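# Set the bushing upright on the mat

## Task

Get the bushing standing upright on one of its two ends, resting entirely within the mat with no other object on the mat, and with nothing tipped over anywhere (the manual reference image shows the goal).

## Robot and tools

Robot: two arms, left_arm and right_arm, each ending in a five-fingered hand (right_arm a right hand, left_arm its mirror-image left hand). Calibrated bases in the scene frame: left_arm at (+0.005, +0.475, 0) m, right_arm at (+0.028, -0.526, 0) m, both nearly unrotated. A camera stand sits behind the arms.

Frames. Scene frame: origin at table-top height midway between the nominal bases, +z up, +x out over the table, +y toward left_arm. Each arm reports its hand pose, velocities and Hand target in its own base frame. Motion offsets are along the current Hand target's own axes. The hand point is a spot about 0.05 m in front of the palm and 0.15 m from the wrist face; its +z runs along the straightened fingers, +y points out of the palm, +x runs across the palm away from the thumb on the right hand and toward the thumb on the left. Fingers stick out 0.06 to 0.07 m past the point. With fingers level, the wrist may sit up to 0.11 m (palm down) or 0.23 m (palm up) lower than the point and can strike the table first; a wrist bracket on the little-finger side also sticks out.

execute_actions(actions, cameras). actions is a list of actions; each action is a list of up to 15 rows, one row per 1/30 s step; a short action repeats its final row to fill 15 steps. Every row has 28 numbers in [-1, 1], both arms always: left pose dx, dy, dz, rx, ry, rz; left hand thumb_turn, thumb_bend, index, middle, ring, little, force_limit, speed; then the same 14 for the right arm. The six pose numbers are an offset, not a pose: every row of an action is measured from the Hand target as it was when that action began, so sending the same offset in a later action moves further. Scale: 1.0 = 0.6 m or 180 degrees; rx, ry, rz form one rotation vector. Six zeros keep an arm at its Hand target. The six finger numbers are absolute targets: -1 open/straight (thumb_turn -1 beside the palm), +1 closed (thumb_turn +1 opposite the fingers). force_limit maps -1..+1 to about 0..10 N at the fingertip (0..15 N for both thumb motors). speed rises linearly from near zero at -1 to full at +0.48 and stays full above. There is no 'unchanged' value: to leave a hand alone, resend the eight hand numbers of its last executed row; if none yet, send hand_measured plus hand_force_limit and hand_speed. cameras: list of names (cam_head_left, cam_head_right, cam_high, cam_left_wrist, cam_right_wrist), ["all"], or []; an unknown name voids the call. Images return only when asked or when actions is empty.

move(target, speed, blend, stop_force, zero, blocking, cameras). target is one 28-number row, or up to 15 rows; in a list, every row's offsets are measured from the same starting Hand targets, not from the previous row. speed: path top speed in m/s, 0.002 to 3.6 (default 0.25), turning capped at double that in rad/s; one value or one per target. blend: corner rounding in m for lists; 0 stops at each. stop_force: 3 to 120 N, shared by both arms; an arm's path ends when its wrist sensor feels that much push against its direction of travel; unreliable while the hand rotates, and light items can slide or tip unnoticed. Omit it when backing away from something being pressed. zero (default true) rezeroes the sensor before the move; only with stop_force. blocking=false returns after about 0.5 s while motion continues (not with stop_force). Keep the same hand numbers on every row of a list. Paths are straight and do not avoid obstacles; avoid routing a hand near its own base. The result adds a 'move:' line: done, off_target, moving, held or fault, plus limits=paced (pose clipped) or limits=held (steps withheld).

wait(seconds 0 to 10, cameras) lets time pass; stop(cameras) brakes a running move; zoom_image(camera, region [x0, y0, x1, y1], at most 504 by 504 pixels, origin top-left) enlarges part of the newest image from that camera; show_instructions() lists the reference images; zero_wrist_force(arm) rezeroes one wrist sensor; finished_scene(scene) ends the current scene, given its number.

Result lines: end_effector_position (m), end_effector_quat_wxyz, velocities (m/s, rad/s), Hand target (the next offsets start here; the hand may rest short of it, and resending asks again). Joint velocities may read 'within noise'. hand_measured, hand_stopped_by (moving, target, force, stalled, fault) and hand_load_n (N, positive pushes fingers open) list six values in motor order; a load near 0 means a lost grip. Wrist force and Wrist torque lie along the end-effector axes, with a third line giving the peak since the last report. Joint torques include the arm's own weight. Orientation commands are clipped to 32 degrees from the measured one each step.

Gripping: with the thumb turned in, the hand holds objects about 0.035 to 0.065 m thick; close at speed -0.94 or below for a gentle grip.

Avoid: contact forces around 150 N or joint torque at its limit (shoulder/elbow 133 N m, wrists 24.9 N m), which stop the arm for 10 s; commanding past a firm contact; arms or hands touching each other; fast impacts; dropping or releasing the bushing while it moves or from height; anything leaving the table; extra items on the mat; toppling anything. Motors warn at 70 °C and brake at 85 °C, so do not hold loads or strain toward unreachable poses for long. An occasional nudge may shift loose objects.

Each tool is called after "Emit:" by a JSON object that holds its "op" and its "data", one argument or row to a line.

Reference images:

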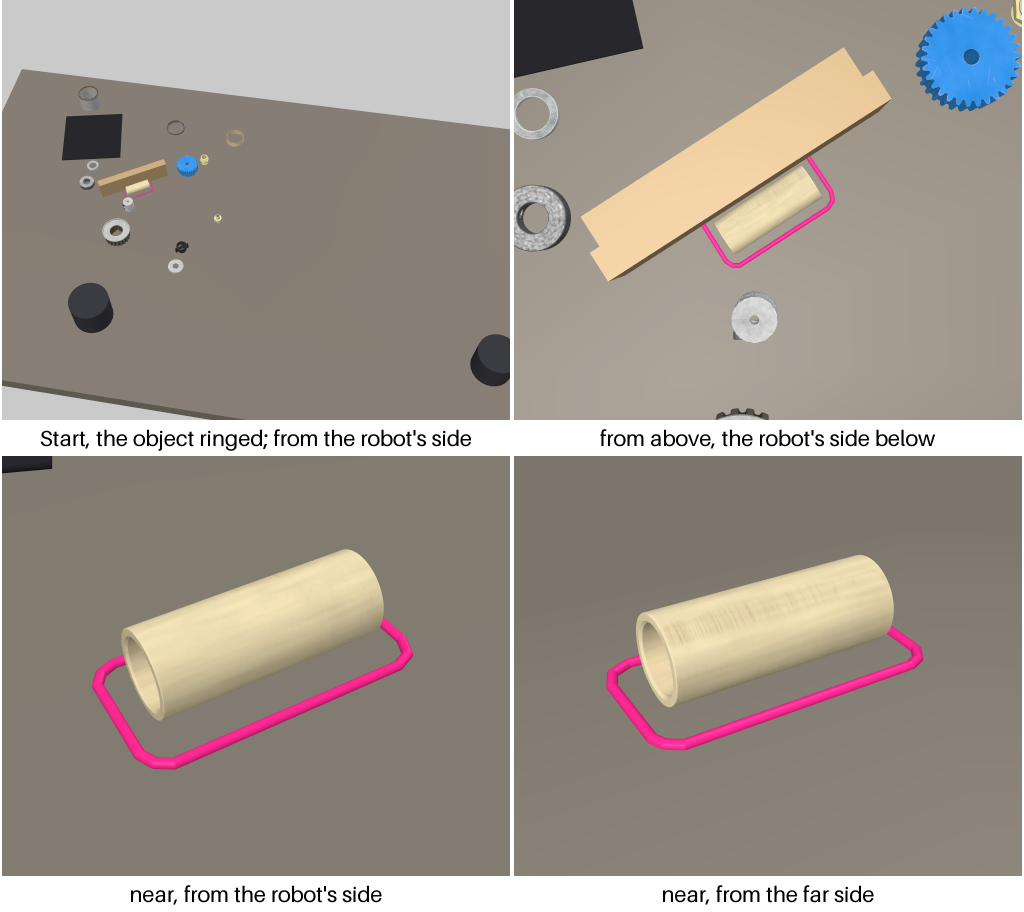

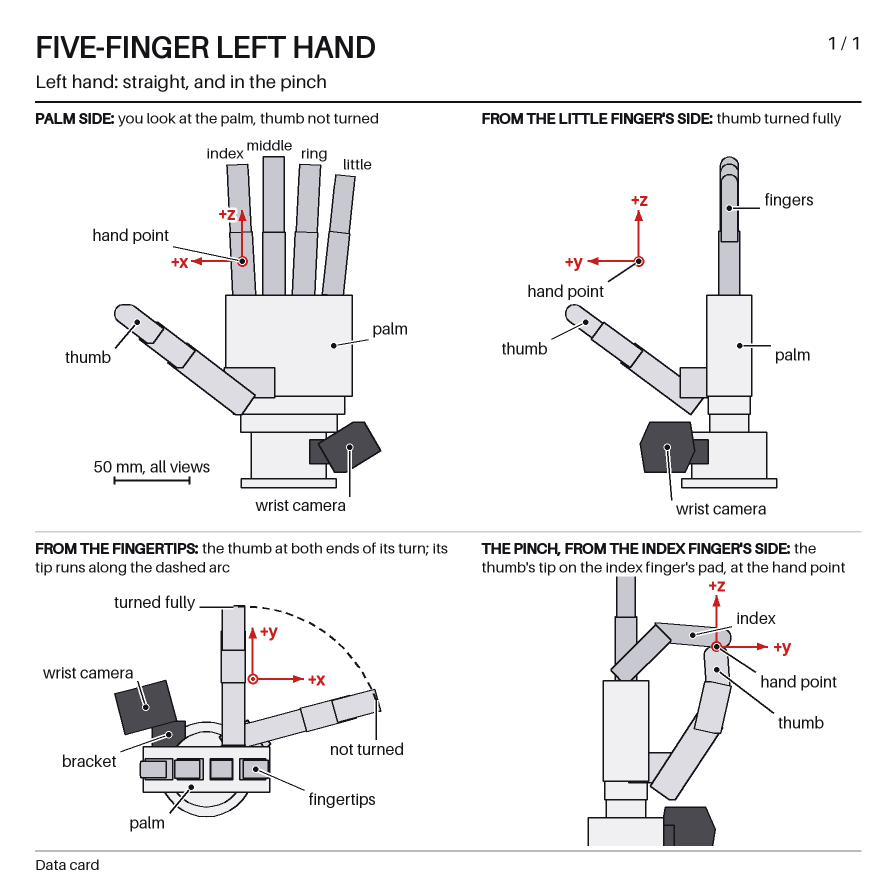

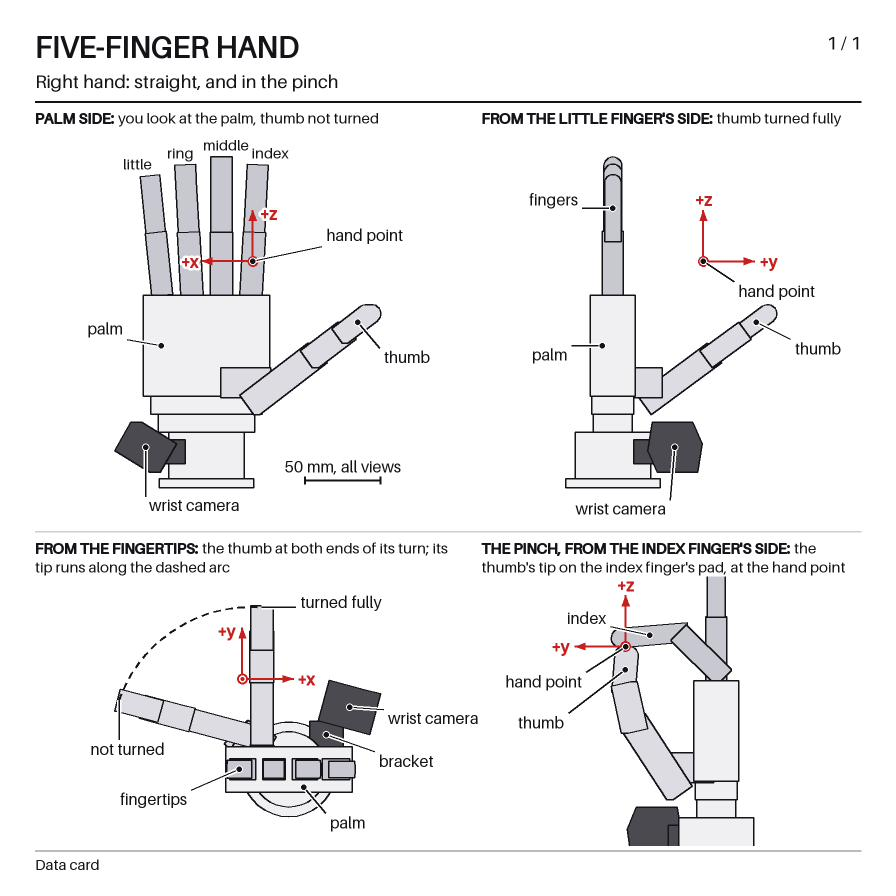

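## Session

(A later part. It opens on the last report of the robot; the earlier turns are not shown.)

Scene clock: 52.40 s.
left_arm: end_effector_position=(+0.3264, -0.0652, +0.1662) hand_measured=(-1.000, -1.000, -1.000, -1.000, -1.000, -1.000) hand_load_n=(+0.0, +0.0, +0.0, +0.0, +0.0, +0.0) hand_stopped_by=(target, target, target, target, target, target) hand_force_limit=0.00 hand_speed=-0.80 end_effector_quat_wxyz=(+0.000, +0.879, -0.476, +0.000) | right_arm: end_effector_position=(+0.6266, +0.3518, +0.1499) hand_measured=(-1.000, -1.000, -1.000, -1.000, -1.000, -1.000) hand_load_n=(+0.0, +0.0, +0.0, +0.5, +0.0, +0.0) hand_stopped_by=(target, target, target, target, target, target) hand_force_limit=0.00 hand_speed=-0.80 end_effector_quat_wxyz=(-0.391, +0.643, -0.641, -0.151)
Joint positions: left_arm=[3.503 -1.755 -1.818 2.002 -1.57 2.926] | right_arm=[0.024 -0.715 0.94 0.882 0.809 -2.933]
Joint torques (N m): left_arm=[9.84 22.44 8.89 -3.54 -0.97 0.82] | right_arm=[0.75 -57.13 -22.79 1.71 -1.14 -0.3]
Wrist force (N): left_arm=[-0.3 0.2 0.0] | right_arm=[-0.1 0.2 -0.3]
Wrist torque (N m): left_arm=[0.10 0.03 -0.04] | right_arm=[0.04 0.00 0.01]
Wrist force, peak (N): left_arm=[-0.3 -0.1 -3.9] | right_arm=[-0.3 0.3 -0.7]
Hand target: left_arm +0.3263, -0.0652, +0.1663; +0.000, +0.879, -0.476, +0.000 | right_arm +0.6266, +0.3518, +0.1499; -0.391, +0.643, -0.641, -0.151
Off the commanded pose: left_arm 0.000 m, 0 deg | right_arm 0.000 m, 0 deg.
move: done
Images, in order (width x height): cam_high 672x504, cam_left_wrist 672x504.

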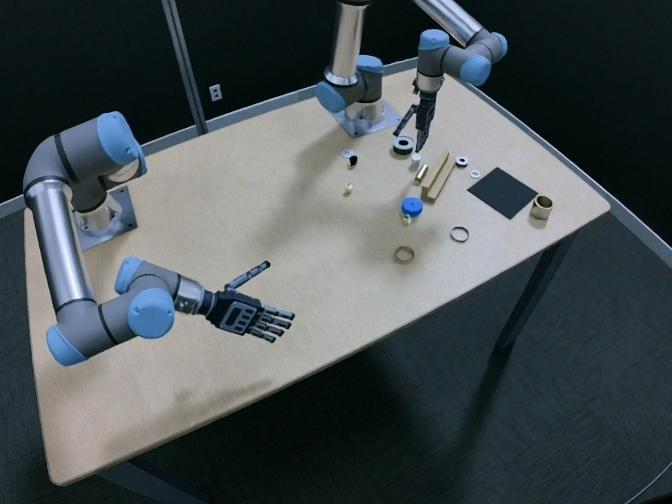

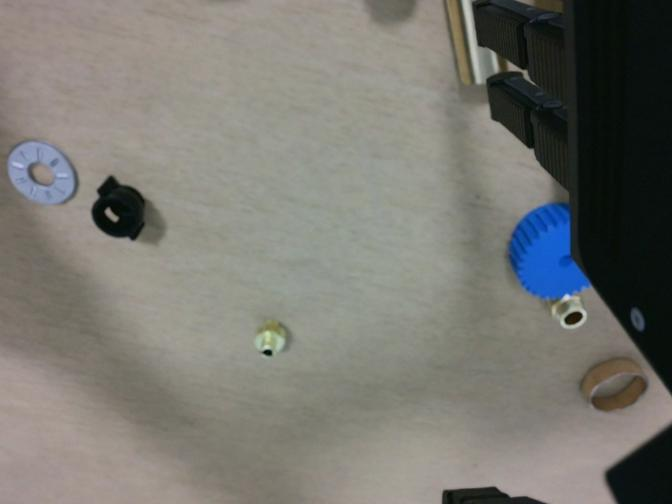

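Emit:
{"op": "move", "data": {
  "target": [0.118,0.027,0.06,0,0,0,-1,-1,-1,-1,-1,-1,0,-0.8,0,0,0,0,0,0,-1,-1,-1,-1,-1,-1,0,-0.8],
  "cameras": ["cam_high","cam_left_wrist","cam_head_left"]
}}

Emit:
{"op": "zoom_image", "data": {
  "camera": "cam_high",
  "region": [390, 120, 470, 200]
}}

Emit:
{"op": "zoom_image", "data": {
  "camera": "cam_head_left",
  "region": [0, 330, 120, 450]
}}

Scene clock: 72.50 s.
left_arm: end_effector_position=(+0.3514, -0.1332, +0.1304) hand_measured=(-1.000, -1.000, -1.000, -1.000, -1.000, -1.000) hand_load_n=(+0.0, +0.0, +0.0, +0.0, +0.0, +0.0) hand_stopped_by=(target, target, target, target, target, target) hand_force_limit=0.00 hand_speed=-0.80 end_effector_quat_wxyz=(+0.000, +0.879, -0.476, +0.000) | right_arm: end_effector_position=(+0.6266, +0.3518, +0.1499) hand_measured=(-1.000, -1.000, -1.000, -1.000, -1.000, -1.000) hand_load_n=(+0.0, -0.5, +0.0, +0.0, +0.0, +0.5) hand_stopped_by=(target, target, target, target, target, target) hand_force_limit=0.00 hand_speed=-0.80 end_effector_quat_wxyz=(-0.391, +0.643, -0.641, -0.151)
Joint positions: left_arm=[3.297 -1.868 -1.774 2.072 -1.571 2.72] | right_arm=[0.024 -0.715 0.94 0.882 0.809 -2.933]
Joint torques (N m): left_arm=[-7.69 19.46 2.94 -2.5 0.27 -1.24] | right_arm=[0.18 -58.23 -24.04 2.06 -1.17 -0.2]
Wrist force (N): left_arm=[-0.1 -0.2 0.4] | right_arm=[-0.5 0.2 -0.5]
Wrist torque (N m): left_arm=[-0.06 0.00 -0.09] | right_arm=[0.06 0.07 -0.02]
Wrist force, peak (N): left_arm=[-1.5 -0.3 -1.0] | right_arm=[-0.4 0.8 -0.6]
Hand target: left_arm +0.3514, -0.1333, +0.1303; +0.000, +0.879, -0.476, +0.000 | right_arm +0.6266, +0.3518, +0.1499; -0.391, +0.643, -0.641, -0.151
Off the commanded pose: left_arm 0.000 m, 0 deg | right_arm 0.000 m, 0 deg.
move: done
Images, in order (width x height): cam_head_left 672x504, cam_high 672x504, cam_left_wrist 672x504.

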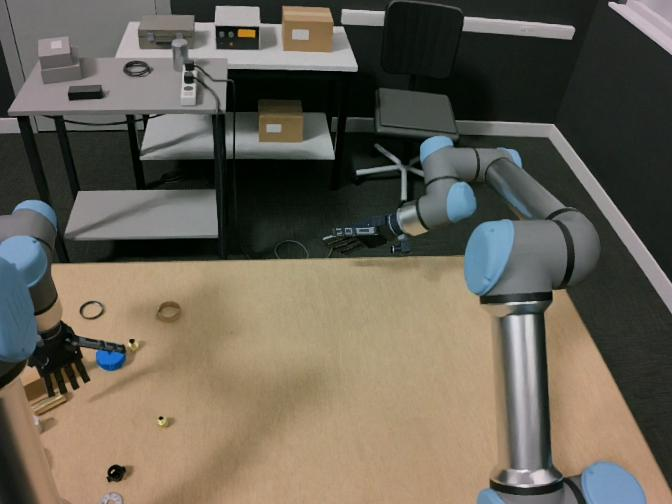

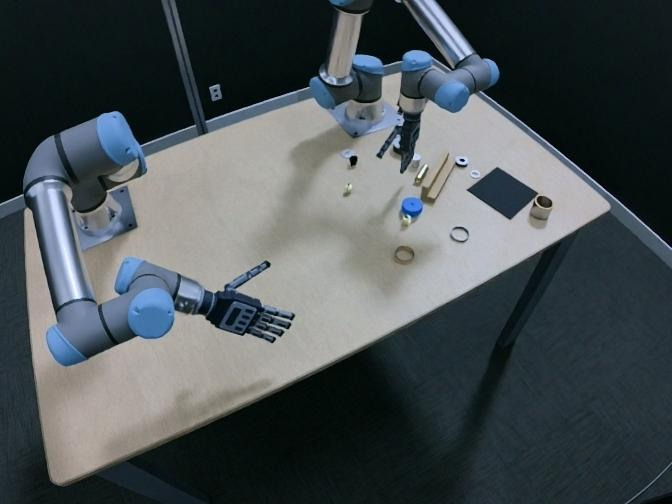

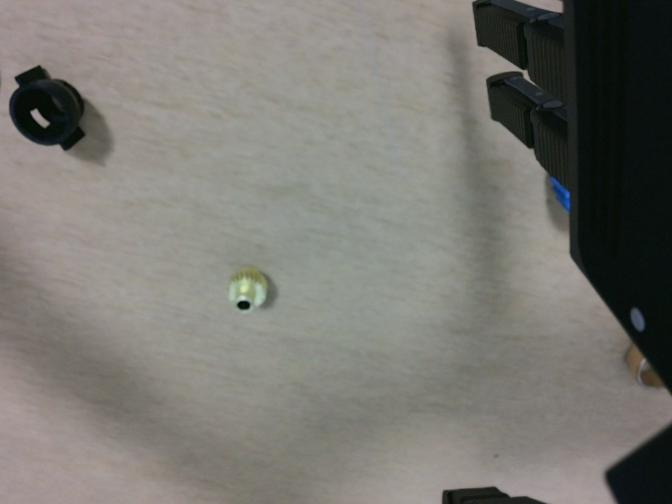

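Scaled by 6.300 from the camera's 672x504 image, which has a finer 960x720 frame.

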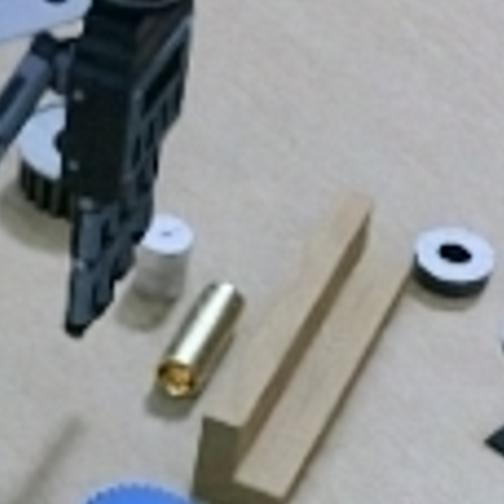

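Scaled by 4.200 from the camera's 672x504 image, which has a finer 960x720 frame.

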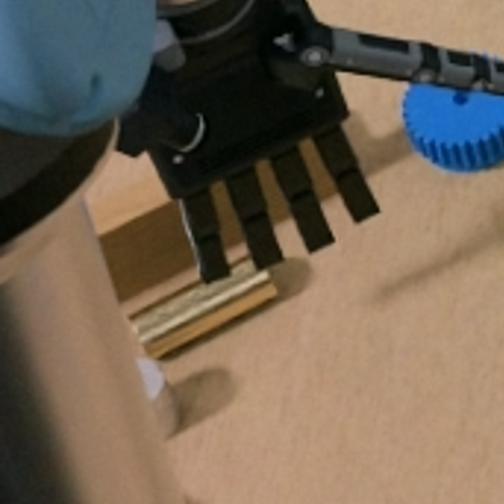

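Emit:
{"op": "move", "data": {
  "target": [-0.202,-0.0067,0,0,0,0,-1,-1,-1,-1,-1,-1,0,-0.8,0,0,0,0,0,0,-1,-1,-1,-1,-1,-1,0,-0.8],
  "cameras": ["cam_high","cam_left_wrist","cam_head_left"]
}}

Emit:
{"op": "zoom_image", "data": {
  "camera": "cam_high",
  "region": [390, 120, 470, 200]
}}

Scene clock: 78.70 s.
left_arm: end_effector_position=(+0.2887, -0.0297, +0.1302) hand_measured=(-1.000, -1.000, -1.000, -1.000, -1.000, -1.000) hand_load_n=(+0.0, +0.0, +0.0, +0.0, +0.0, +0.0) hand_stopped_by=(target, target, target, target, target, target) hand_force_limit=0.00 hand_speed=-0.80 end_effector_quat_wxyz=(+0.000, +0.879, -0.476, +0.000) | right_arm: end_effector_position=(+0.6266, +0.3518, +0.1499) hand_measured=(-1.000, -1.000, -1.000, -1.000, -1.000, -1.000) hand_load_n=(+0.0, +0.0, +0.0, +0.0, +0.0, +0.0) hand_stopped_by=(target, target, target, target, target, target) hand_force_limit=0.00 hand_speed=-0.80 end_effector_quat_wxyz=(-0.391, +0.643, -0.641, -0.151)
Joint positions: left_arm=[3.656 -1.71 -1.976 2.115 -1.57 3.079] | right_arm=[0.024 -0.715 0.94 0.882 0.809 -2.933]
Joint torques (N m): left_arm=[10.87 23.28 15.17 -3.99 -1.62 0.61] | right_arm=[0.32 -59.85 -24.4 2 -1.28 -0.25]
Wrist force (N): left_arm=[-0.5 0.1 0.1] | right_arm=[0.0 0.4 -0.1]
Wrist torque (N m): left_arm=[0.04 0.06 -0.02] | right_arm=[0.06 -0.01 0.02]
Wrist force, peak (N): left_arm=[-2.6 0.0 0.0] | right_arm=[-0.2 0.3 -0.8]
Hand target: left_arm +0.2886, -0.0296, +0.1302; +0.000, +0.879, -0.476, +0.000 | right_arm +0.6266, +0.3518, +0.1499; -0.391, +0.643, -0.641, -0.151
Off the commanded pose: left_arm 0.000 m, 0 deg | right_arm 0.000 m, 0 deg.
move: done
Images, in order (width x height): cam_head_left 672x504, cam_high 672x504, cam_left_wrist 672x504.

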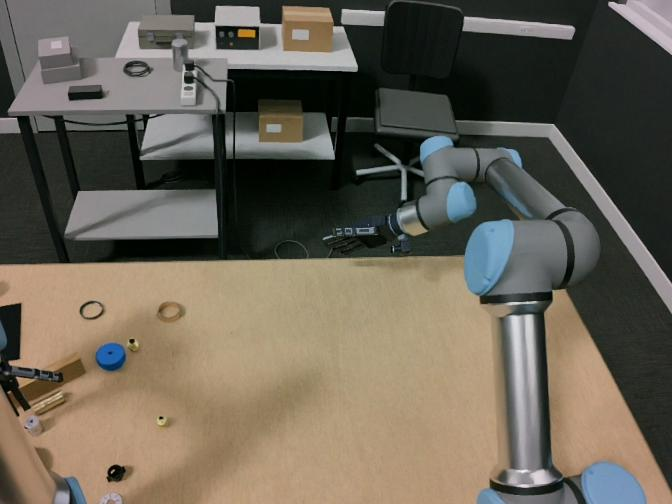

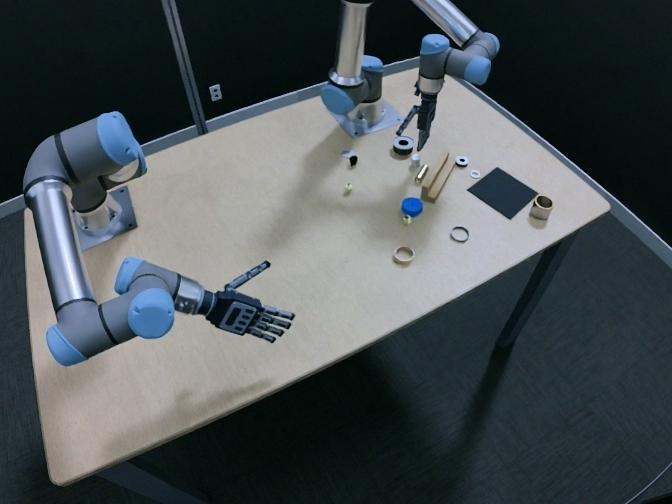

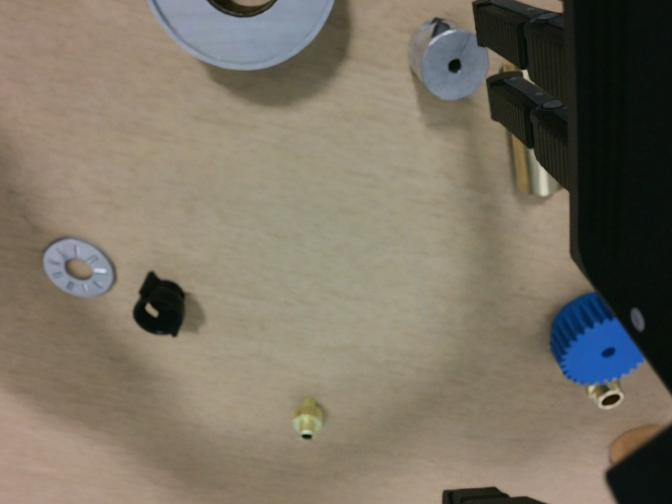

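Scaled by 6.300 from the camera's 672x504 image, which has a finer 960x720 frame.

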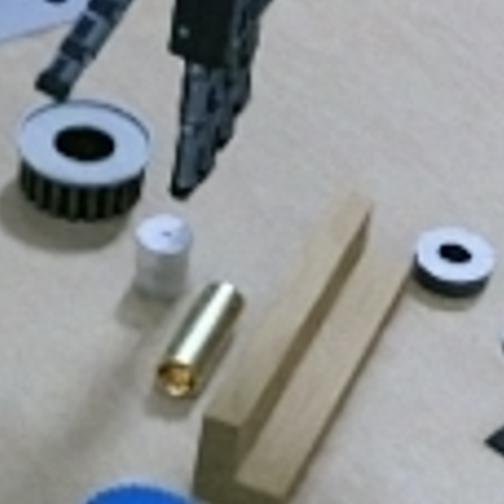

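Emit:
{"op": "move", "data": {
  "target": [
    [-0.03,0.006,0.0,0,0,0,-1,-1,-1,-1,-1,-1,0,-0.8,0,0,0,0,0,0,-1,-1,-1,-1,-1,-1,0,-0.8],
    [-0.03,0.006,0.055,0,0,0,-1,-1,-1,-1,-1,-1,0,-0.8,0,0,0,0,0,0,-1,-1,-1,-1,-1,-1,0,-0.8],
    [-0.03,0.006,0.0917,0,0,0,-1,-1,-1,-1,-1,-1,0,-0.8,0,0,0,0,0,0,-1,-1,-1,-1,-1,-1,0,-0.8]
  ],
  "speed": [0.1,0.1,0.03],
  "stop_force": 4,
  "cameras": ["cam_high","cam_left_wrist"]
}}

Emit:
{"op": "zoom_image", "data": {
  "camera": "cam_high",
  "region": [390, 120, 470, 200]
}}

Scene clock: 82.60 s.
left_arm: end_effector_position=(+0.2757, -0.0166, +0.0985) hand_measured=(-1.000, -1.000, -1.000, -1.000, -1.000, -1.000) hand_load_n=(+0.0, +0.0, +0.0, +0.5, +0.0, +0.0) hand_stopped_by=(target, target, target, target, target, target) hand_force_limit=0.00 hand_speed=-0.80 end_effector_quat_wxyz=(+0.000, +0.879, -0.476, +0.000) | right_arm: end_effector_position=(+0.6266, +0.3518, +0.1499) hand_measured=(-1.000, -1.000, -1.000, -1.000, -1.000, -1.000) hand_load_n=(+0.0, +0.0, +0.0, +0.0, +0.0, +0.0) hand_stopped_by=(target, target, target, target, target, target) hand_force_limit=0.00 hand_speed=-0.80 end_effector_quat_wxyz=(-0.391, +0.643, -0.641, -0.151)
Joint positions: left_arm=[3.719 -1.729 -2.051 2.208 -1.57 3.141] | right_arm=[0.024 -0.715 0.94 0.882 0.809 -2.933]
Joint torques (N m): left_arm=[-1.87 11.61 16.94 -1.73 -1.65 -1.83] | right_arm=[-0.49 -59.81 -24.26 1.97 -1.17 -0.38]
Wrist force (N): left_arm=[-0.7 0.0 -0.1] | right_arm=[-0.1 0.4 0.0]
Wrist torque (N m): left_arm=[0.07 0.12 -0.02] | right_arm=[0.05 0.01 0.01]
Wrist force, peak (N): left_arm=[-5.2 -3.5 -62.1] | right_arm=[-0.5 0.3 -0.6]
Hand target: left_arm +0.2757, -0.0166, +0.0985; +0.000, +0.879, -0.476, +0.000 (not the last commanded pose) | right_arm +0.6266, +0.3518, +0.1499; -0.391, +0.643, -0.641, -0.151
Off the commanded pose: left_arm 0.023 m, 0 deg | right_arm 0.000 m, 0 deg.
move: contact (left_arm); path passed 1 of 3 targets
Images, in order (width x height): cam_high 672x504, cam_left_wrist 672x504.

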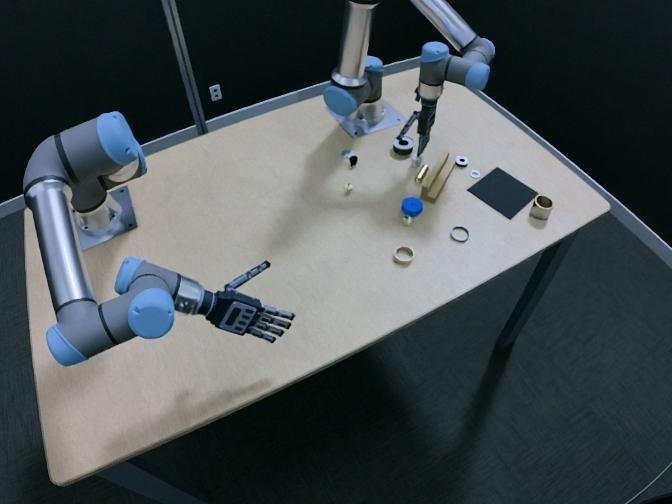

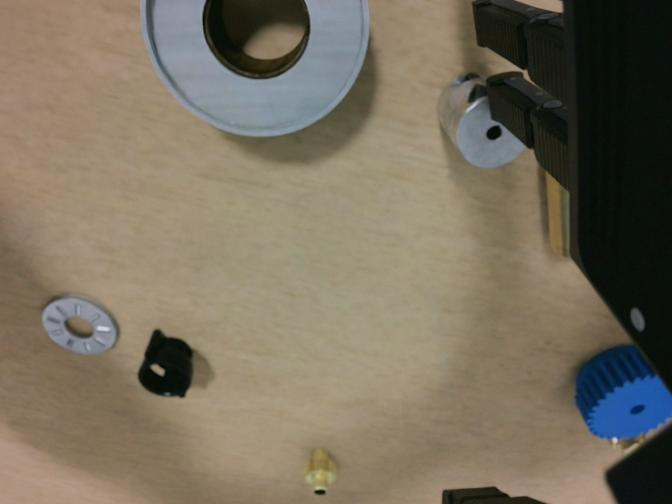

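Scaled by 6.300 from the camera's 672x504 image, which has a finer 960x720 frame.

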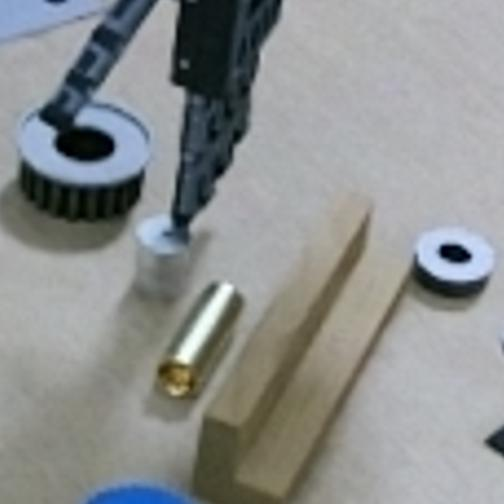

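Emit:
{"op": "move", "data": {
  "target": [
    [0,0,-0.02,0,0,0,-1,-1,-1,-1,-1,-1,0,-0.8,0,0,0,0,0,0,-1,-1,-1,-1,-1,-1,0,-0.8],
    [-0.038,0.003,-0.02,0,0,0,-1,-1,-1,-1,-1,-1,0,-0.8,0,0,0,0,0,0,-1,-1,-1,-1,-1,-1,0,-0.8]
  ],
  "speed": 0.1
}}

Emit:
{"op": "move", "data": {
  "target": [0,0,0.06,0,0,0,-1,-1,-1,-1,-1,-1,0,-0.8,0,0,0,0,0,0,-1,-1,-1,-1,-1,-1,0,-0.8],
  "speed": 0.03,
  "stop_force": 3,
  "cameras": ["cam_high","cam_left_wrist"]
}}

Emit:
{"op": "zoom_image", "data": {
  "camera": "cam_high",
  "region": [390, 120, 470, 200]
}}

Scene clock: 86.47 s.
left_arm: end_effector_position=(+0.2617, +0.0015, +0.1105) hand_measured=(-1.000, -1.000, -1.000, -1.000, -1.000, -1.000) hand_load_n=(+0.0, +0.0, +0.0, +0.0, +0.0, +0.0) hand_stopped_by=(target, target, target, target, target, target) hand_force_limit=0.00 hand_speed=-0.80 end_effector_quat_wxyz=(+0.000, +0.879, -0.476, +0.000) | right_arm: end_effector_position=(+0.6266, +0.3518, +0.1499) hand_measured=(-1.000, -1.000, -1.000, -1.000, -1.000, -1.000) hand_load_n=(+0.0, +0.0, +0.0, +0.0, +0.0, +0.0) hand_stopped_by=(target, target, target, target, target, target) hand_force_limit=0.00 hand_speed=-0.80 end_effector_quat_wxyz=(-0.391, +0.643, -0.641, -0.151)
Joint positions: left_arm=[3.801 -1.684 -2.066 2.179 -1.57 3.223] | right_arm=[0.024 -0.715 0.94 0.882 0.809 -2.933]
Joint torques (N m): left_arm=[5.11 11.82 22.39 -3.85 1.73 0.67] | right_arm=[-0.31 -60.27 -25.69 1.98 -1.07 -0.58]
Wrist force (N): left_arm=[-0.9 0.2 -0.1] | right_arm=[-0.3 0.3 -0.3]
Wrist torque (N m): left_arm=[0.12 0.15 -0.05] | right_arm=[0.05 0.03 0.00]
Wrist force, peak (N): left_arm=[-1.4 0.3 0.0] | right_arm=[-0.2 0.0 -0.9]
Hand target: left_arm +0.2617, +0.0016, +0.1105; +0.000, +0.879, -0.476, +0.000 | right_arm +0.6266, +0.3518, +0.1499; -0.391, +0.643, -0.641, -0.151
Off the commanded pose: left_arm 0.000 m, 0 deg | right_arm 0.000 m, 0 deg.
move: done

Scene clock: 88.67 s.
left_arm: end_effector_position=(+0.2617, +0.0015, +0.0745) hand_measured=(-1.000, -1.000, -1.000, -1.000, -1.000, -1.000) hand_load_n=(+0.0, -0.5, +0.0, +0.0, +0.0, +0.0) hand_stopped_by=(target, target, target, target, target, target) hand_force_limit=0.00 hand_speed=-0.80 end_effector_quat_wxyz=(+0.000, +0.879, -0.476, +0.000) | right_arm: end_effector_position=(+0.6266, +0.3518, +0.1499) hand_measured=(-1.000, -1.000, -1.000, -1.000, -1.000, -1.000) hand_load_n=(+0.0, +0.0, +0.0, +0.0, +0.0, +0.0) hand_stopped_by=(target, target, target, target, target, target) hand_force_limit=0.00 hand_speed=-0.80 end_effector_quat_wxyz=(-0.391, +0.643, -0.641, -0.151)
Joint positions: left_arm=[3.801 -1.744 -2.11 2.283 -1.57 3.224] | right_arm=[0.024 -0.715 0.94 0.882 0.809 -2.933]
Joint torques (N m): left_arm=[2.55 27.03 22.86 -2.06 -0.67 -1.3] | right_arm=[1.53 -60.18 -24.39 2.08 -1.2 -0.45]
Wrist force (N): left_arm=[-0.5 0.1 -0.1] | right_arm=[-0.2 0.1 -0.3]
Wrist torque (N m): left_arm=[0.06 0.09 0.02] | right_arm=[0.03 0.02 0.00]
Wrist force, peak (N): left_arm=[-0.9 -0.6 -0.6] | right_arm=[-0.1 0.5 -0.6]
Hand target: left_arm +0.2617, +0.0015, +0.0745; +0.000, +0.879, -0.476, +0.000 | right_arm +0.6266, +0.3518, +0.1499; -0.391, +0.643, -0.641, -0.151
Off the commanded pose: left_arm 0.000 m, 0 deg | right_arm 0.000 m, 0 deg.
move: done
Images, in order (width x height): cam_high 672x504, cam_left_wrist 672x504.

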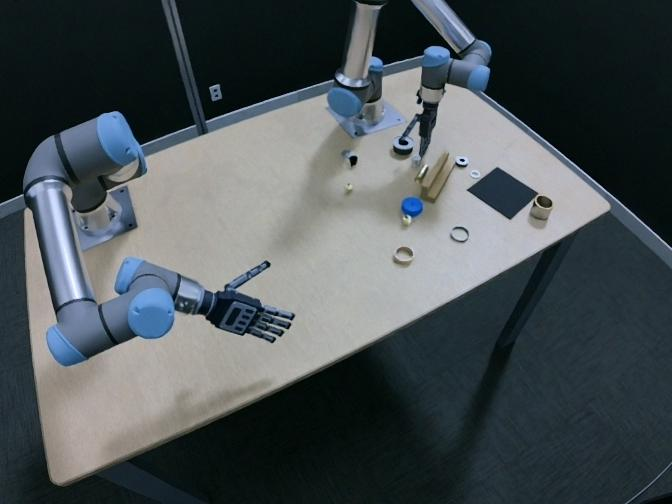

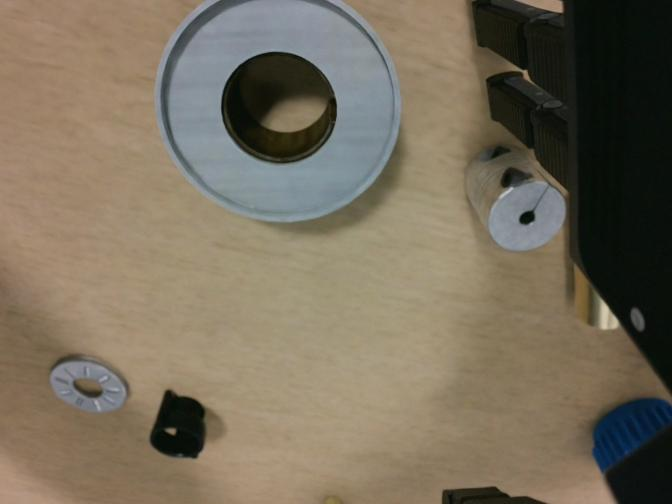

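Scaled by 6.300 from the camera's 672x504 image, which has a finer 960x720 frame.

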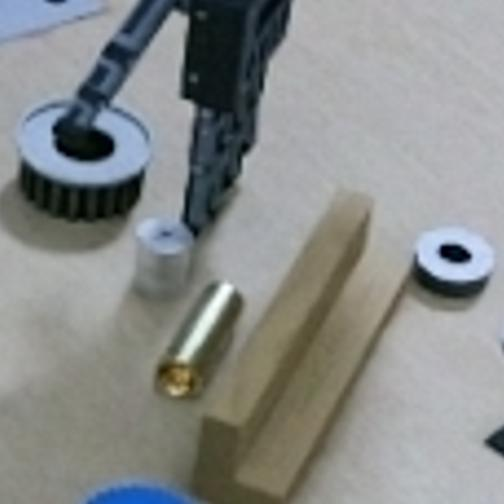

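Emit:
{"op": "move", "data": {
  "target": [
    [0.04,0.007,0,0,0,0,-1,-1,-1,-1,-1,-1,0,-0.8,0,0,0,0,0,0,-1,-1,-1,-1,-1,-1,0,-0.8],
    [0.18,0.025,0,0,0,0,-1,-1,-1,-1,-1,-1,0,-0.8,0,0,0,0,0,0,-1,-1,-1,-1,-1,-1,0,-0.8]
  ],
  "speed": 0.06,
  "blend": 0.01,
  "cameras": ["cam_high","cam_left_wrist"]
}}

Emit:
{"op": "zoom_image", "data": {
  "camera": "cam_high",
  "region": [390, 120, 470, 200]
}}

Scene clock: 93.00 s.
left_arm: end_effector_position=(+0.3081, -0.0971, +0.0745) hand_measured=(-1.000, -1.000, -1.000, -1.000, -1.000, -1.000) hand_load_n=(+0.0, +0.0, +0.0, +0.0, +0.0, +0.0) hand_stopped_by=(target, target, target, target, target, target) hand_force_limit=0.00 hand_speed=-0.80 end_effector_quat_wxyz=(+0.000, +0.879, -0.476, +0.000) | right_arm: end_effector_position=(+0.6266, +0.3518, +0.1499) hand_measured=(-1.000, -1.000, -1.000, -1.000, -1.000, -1.000) hand_load_n=(+0.0, +0.0, +0.0, +0.0, +0.0, +0.0) hand_stopped_by=(target, target, target, target, target, target) hand_force_limit=0.00 hand_speed=-0.80 end_effector_quat_wxyz=(-0.391, +0.643, -0.641, -0.151)
Joint positions: left_arm=[3.428 -1.839 -1.986 2.254 -1.57 2.85] | right_arm=[0.024 -0.715 0.94 0.882 0.809 -2.933]
Joint torques (N m): left_arm=[3.73 31.36 0.84 -1.34 -1.67 0.23] | right_arm=[0.28 -59.71 -24.36 2.36 -1.23 -0.49]
Wrist force (N): left_arm=[0.1 -0.4 0.0] | right_arm=[-0.2 0.2 -0.1]
Wrist torque (N m): left_arm=[-0.04 -0.01 -0.04] | right_arm=[0.04 0.03 -0.01]
Wrist force, peak (N): left_arm=[-1.2 -0.1 -0.2] | right_arm=[0.0 0.8 -0.4]
Hand target: left_arm +0.3081, -0.0971, +0.0745; +0.000, +0.879, -0.476, +0.000 | right_arm +0.6266, +0.3518, +0.1499; -0.391, +0.643, -0.641, -0.151
Off the commanded pose: left_arm 0.000 m, 0 deg | right_arm 0.000 m, 0 deg.
move: done
Images, in order (width x height): cam_high 672x504, cam_left_wrist 672x504.

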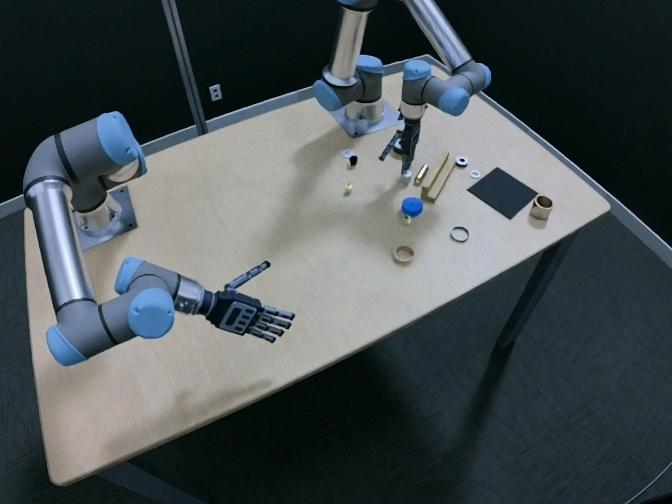

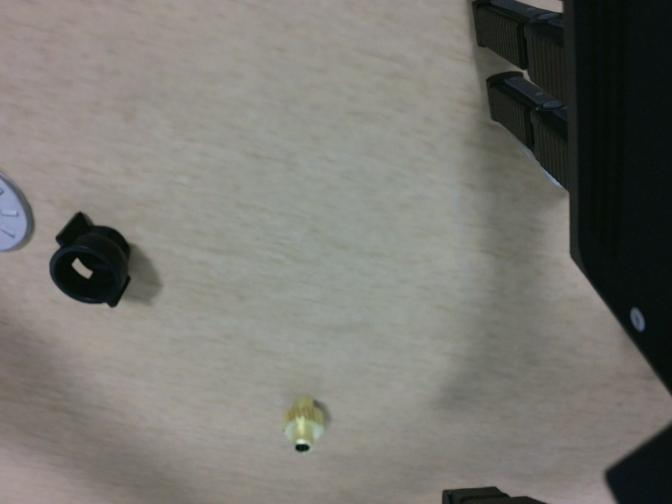

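Scaled by 6.300 from the camera's 672x504 image, which has a finer 960x720 frame.

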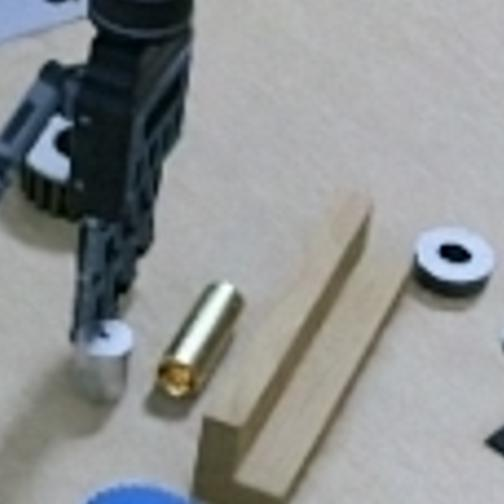

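Emit:
{"op": "move", "data": {
  "target": [
    [0.167,0.008,0,0,0,0,-1,-1,-1,-1,-1,-1,0,-0.8,0,0,0,0,0,0,-1,-1,-1,-1,-1,-1,0,-0.8],
    [0.150,0.008,0,0,0,0,-1,-1,-1,-1,-1,-1,0,-0.8,0,0,0,0,0,0,-1,-1,-1,-1,-1,-1,0,-0.8],
    [0.150,0.008,-0.0833,0,0,0,-1,-1,-1,-1,-1,-1,0,-0.8,0,0,0,0,0,0,-1,-1,-1,-1,-1,-1,0,-0.8],
    [-0.002,-0.078,-0.0667,0,0,0,-1,-1,-1,-1,-1,-1,0,-0.8,0,0,0,0,0,0,-1,-1,-1,-1,-1,-1,0,-0.8]
  ],
  "speed": [0.06,0.1,0.15,0.2],
  "cameras": ["cam_high","cam_left_wrist"]
}}

Emit:
{"op": "zoom_image", "data": {
  "camera": "cam_high",
  "region": [380, 120, 460, 200]
}}

Scene clock: 104.67 s.
left_arm: end_effector_position=(+0.3466, -0.0707, +0.1146) hand_measured=(-1.000, -1.000, -1.000, -1.000, -1.000, -1.000) hand_load_n=(+0.0, +0.0, +0.0, +0.0, +0.0, +0.0) hand_stopped_by=(target, target, target, target, target, target) hand_force_limit=0.00 hand_speed=-0.80 end_effector_quat_wxyz=(+0.000, +0.879, -0.476, +0.000) | right_arm: end_effector_position=(+0.6266, +0.3518, +0.1499) hand_measured=(-1.000, -1.000, -1.000, -1.000, -1.000, -1.000) hand_load_n=(+0.0, +0.0, +0.0, +0.0, +0.0, +0.0) hand_stopped_by=(target, target, target, target, target, target) hand_force_limit=0.00 hand_speed=-0.80 end_effector_quat_wxyz=(-0.391, +0.643, -0.641, -0.151)
Joint positions: left_arm=[3.468 -1.861 -1.831 2.121 -1.57 2.891] | right_arm=[0.024 -0.715 0.94 0.882 0.809 -2.933]
Joint torques (N m): left_arm=[10.58 17.61 23.71 -3.89 -0.89 0.96] | right_arm=[0.01 -60.56 -24.27 2.2 -1.3 -0.63]
Wrist force (N): left_arm=[-0.3 -0.1 0.0] | right_arm=[-0.1 0.3 -0.6]
Wrist torque (N m): left_arm=[0.04 0.04 -0.01] | right_arm=[0.07 0.02 0.00]
Wrist force, peak (N): left_arm=[-0.5 -0.6 1.9] | right_arm=[-0.6 0.3 -0.7]
Hand target: left_arm +0.3467, -0.0706, +0.1145; +0.000, +0.879, -0.476, +0.000 | right_arm +0.6266, +0.3518, +0.1499; -0.391, +0.643, -0.641, -0.151
Off the commanded pose: left_arm 0.000 m, 0 deg | right_arm 0.000 m, 0 deg.
move: done
Images, in order (width x height): cam_high 672x504, cam_left_wrist 672x504.

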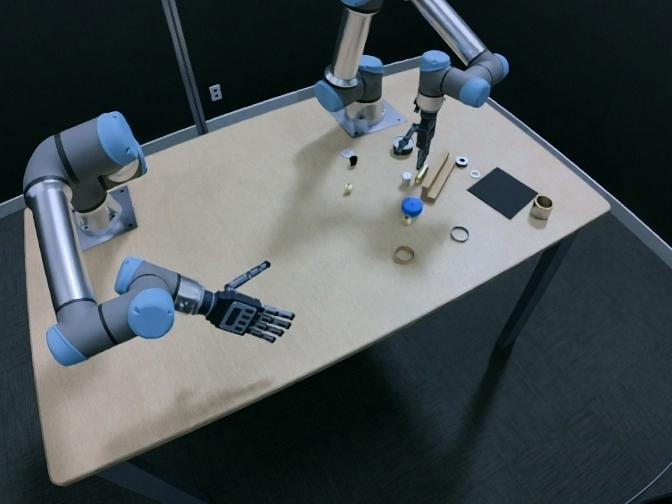

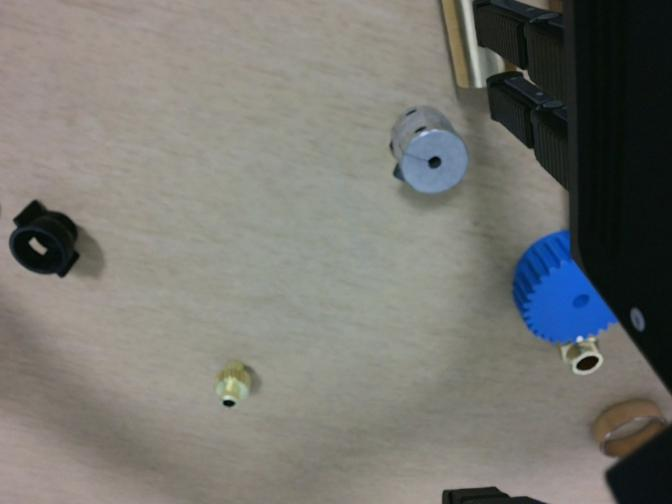

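Scaled by 6.300 from the camera's 672x504 image, which has a finer 960x720 frame.

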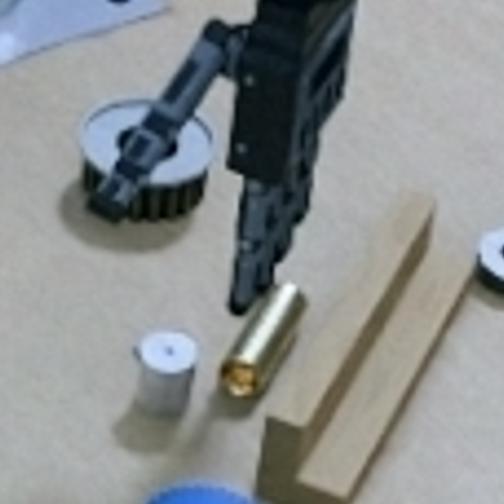

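Emit:
{"op": "move", "data": {
  "target": [
    [0.157,-0.007,0,0,0,0,-1,-1,-1,-1,-1,-1,0,-0.8,0,0,0,0,0,0,-1,-1,-1,-1,-1,-1,0,-0.8],
    [0.157,-0.007,0.067,0,0,0,-1,-1,-1,-1,-1,-1,0,-0.8,0,0,0,0,0,0,-1,-1,-1,-1,-1,-1,0,-0.8],
    [0.157,0.105,0.067,0,0,0,-1,-1,-1,-1,-1,-1,0,-0.8,0,0,0,0,0,0,-1,-1,-1,-1,-1,-1,0,-0.8]
  ],
  "speed": [0.15,0.04,0.05],
  "stop_force": 8,
  "cameras": ["cam_high","cam_left_wrist"]
}}

Emit:
{"op": "zoom_image", "data": {
  "camera": "cam_high",
  "region": [380, 120, 460, 200]
}}

Scene clock: 112.73 s.
left_arm: end_effector_position=(+0.3453, -0.1839, +0.0744) hand_measured=(-1.000, -1.000, -1.000, -1.000, -1.000, -1.000) hand_load_n=(+0.0, +0.0, +0.0, +0.0, +0.0, +0.0) hand_stopped_by=(target, target, target, target, target, target) hand_force_limit=0.00 hand_speed=-0.80 end_effector_quat_wxyz=(+0.000, +0.879, -0.476, +0.000) | right_arm: end_effector_position=(+0.6266, +0.3518, +0.1499) hand_measured=(-1.000, -1.000, -1.000, -1.000, -1.000, -1.000) hand_load_n=(+0.0, +0.0, +0.0, +0.0, +0.0, +0.0) hand_stopped_by=(target, target, target, target, target, target) hand_force_limit=0.00 hand_speed=-0.80 end_effector_quat_wxyz=(-0.391, +0.643, -0.641, -0.151)
Joint positions: left_arm=[3.163 -1.955 -1.819 2.203 -1.57 2.586] | right_arm=[0.024 -0.715 0.94 0.882 0.809 -2.933]
Joint torques (N m): left_arm=[10.9 20.49 24.05 -3.89 0 1.44] | right_arm=[0.93 -59.96 -23.76 2.32 -1.33 -0.64]
Wrist force (N): left_arm=[-0.4 -0.4 0.3] | right_arm=[-0.2 0.2 -0.4]
Wrist torque (N m): left_arm=[-0.07 0.07 -0.03] | right_arm=[0.05 0.03 0.00]
Wrist force, peak (N): left_arm=[-1.6 0.1 0.0] | right_arm=[0.1 0.6 -0.5]
Hand target: left_arm +0.3453, -0.1839, +0.0744; +0.000, +0.879, -0.476, +0.000 | right_arm +0.6266, +0.3518, +0.1499; -0.391, +0.643, -0.641, -0.151
Off the commanded pose: left_arm 0.000 m, 0 deg | right_arm 0.000 m, 0 deg.
move: done
Images, in order (width x height): cam_high 672x504, cam_left_wrist 672x504.

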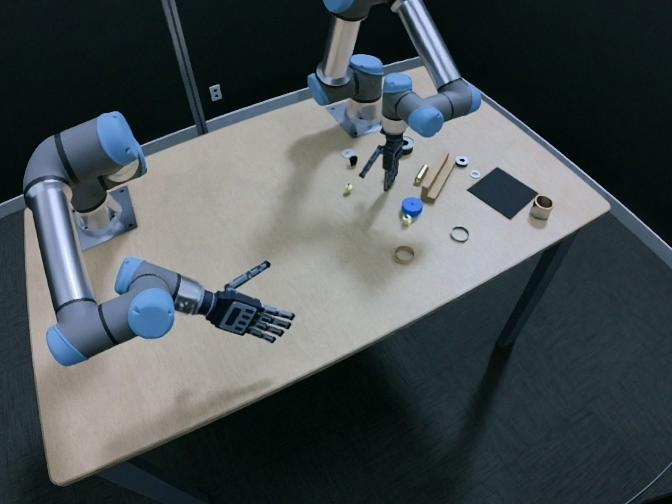

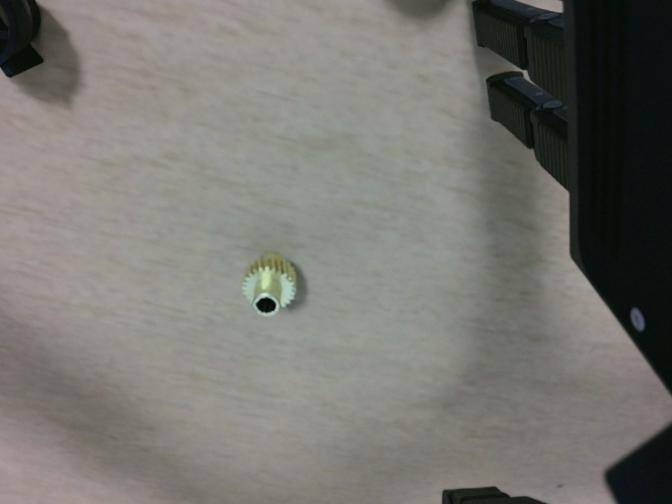

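Scaled by 6.300 from the camera's 672x504 image, which has a finer 960x720 frame.

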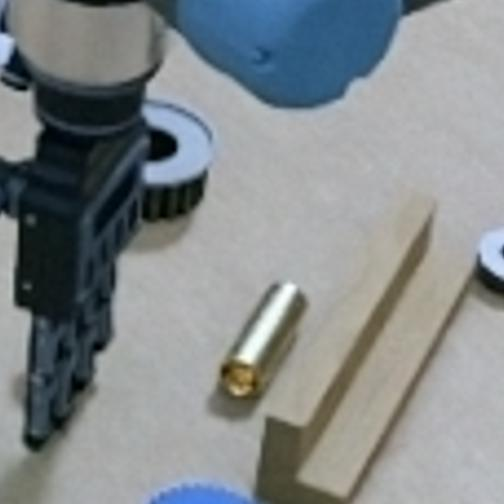

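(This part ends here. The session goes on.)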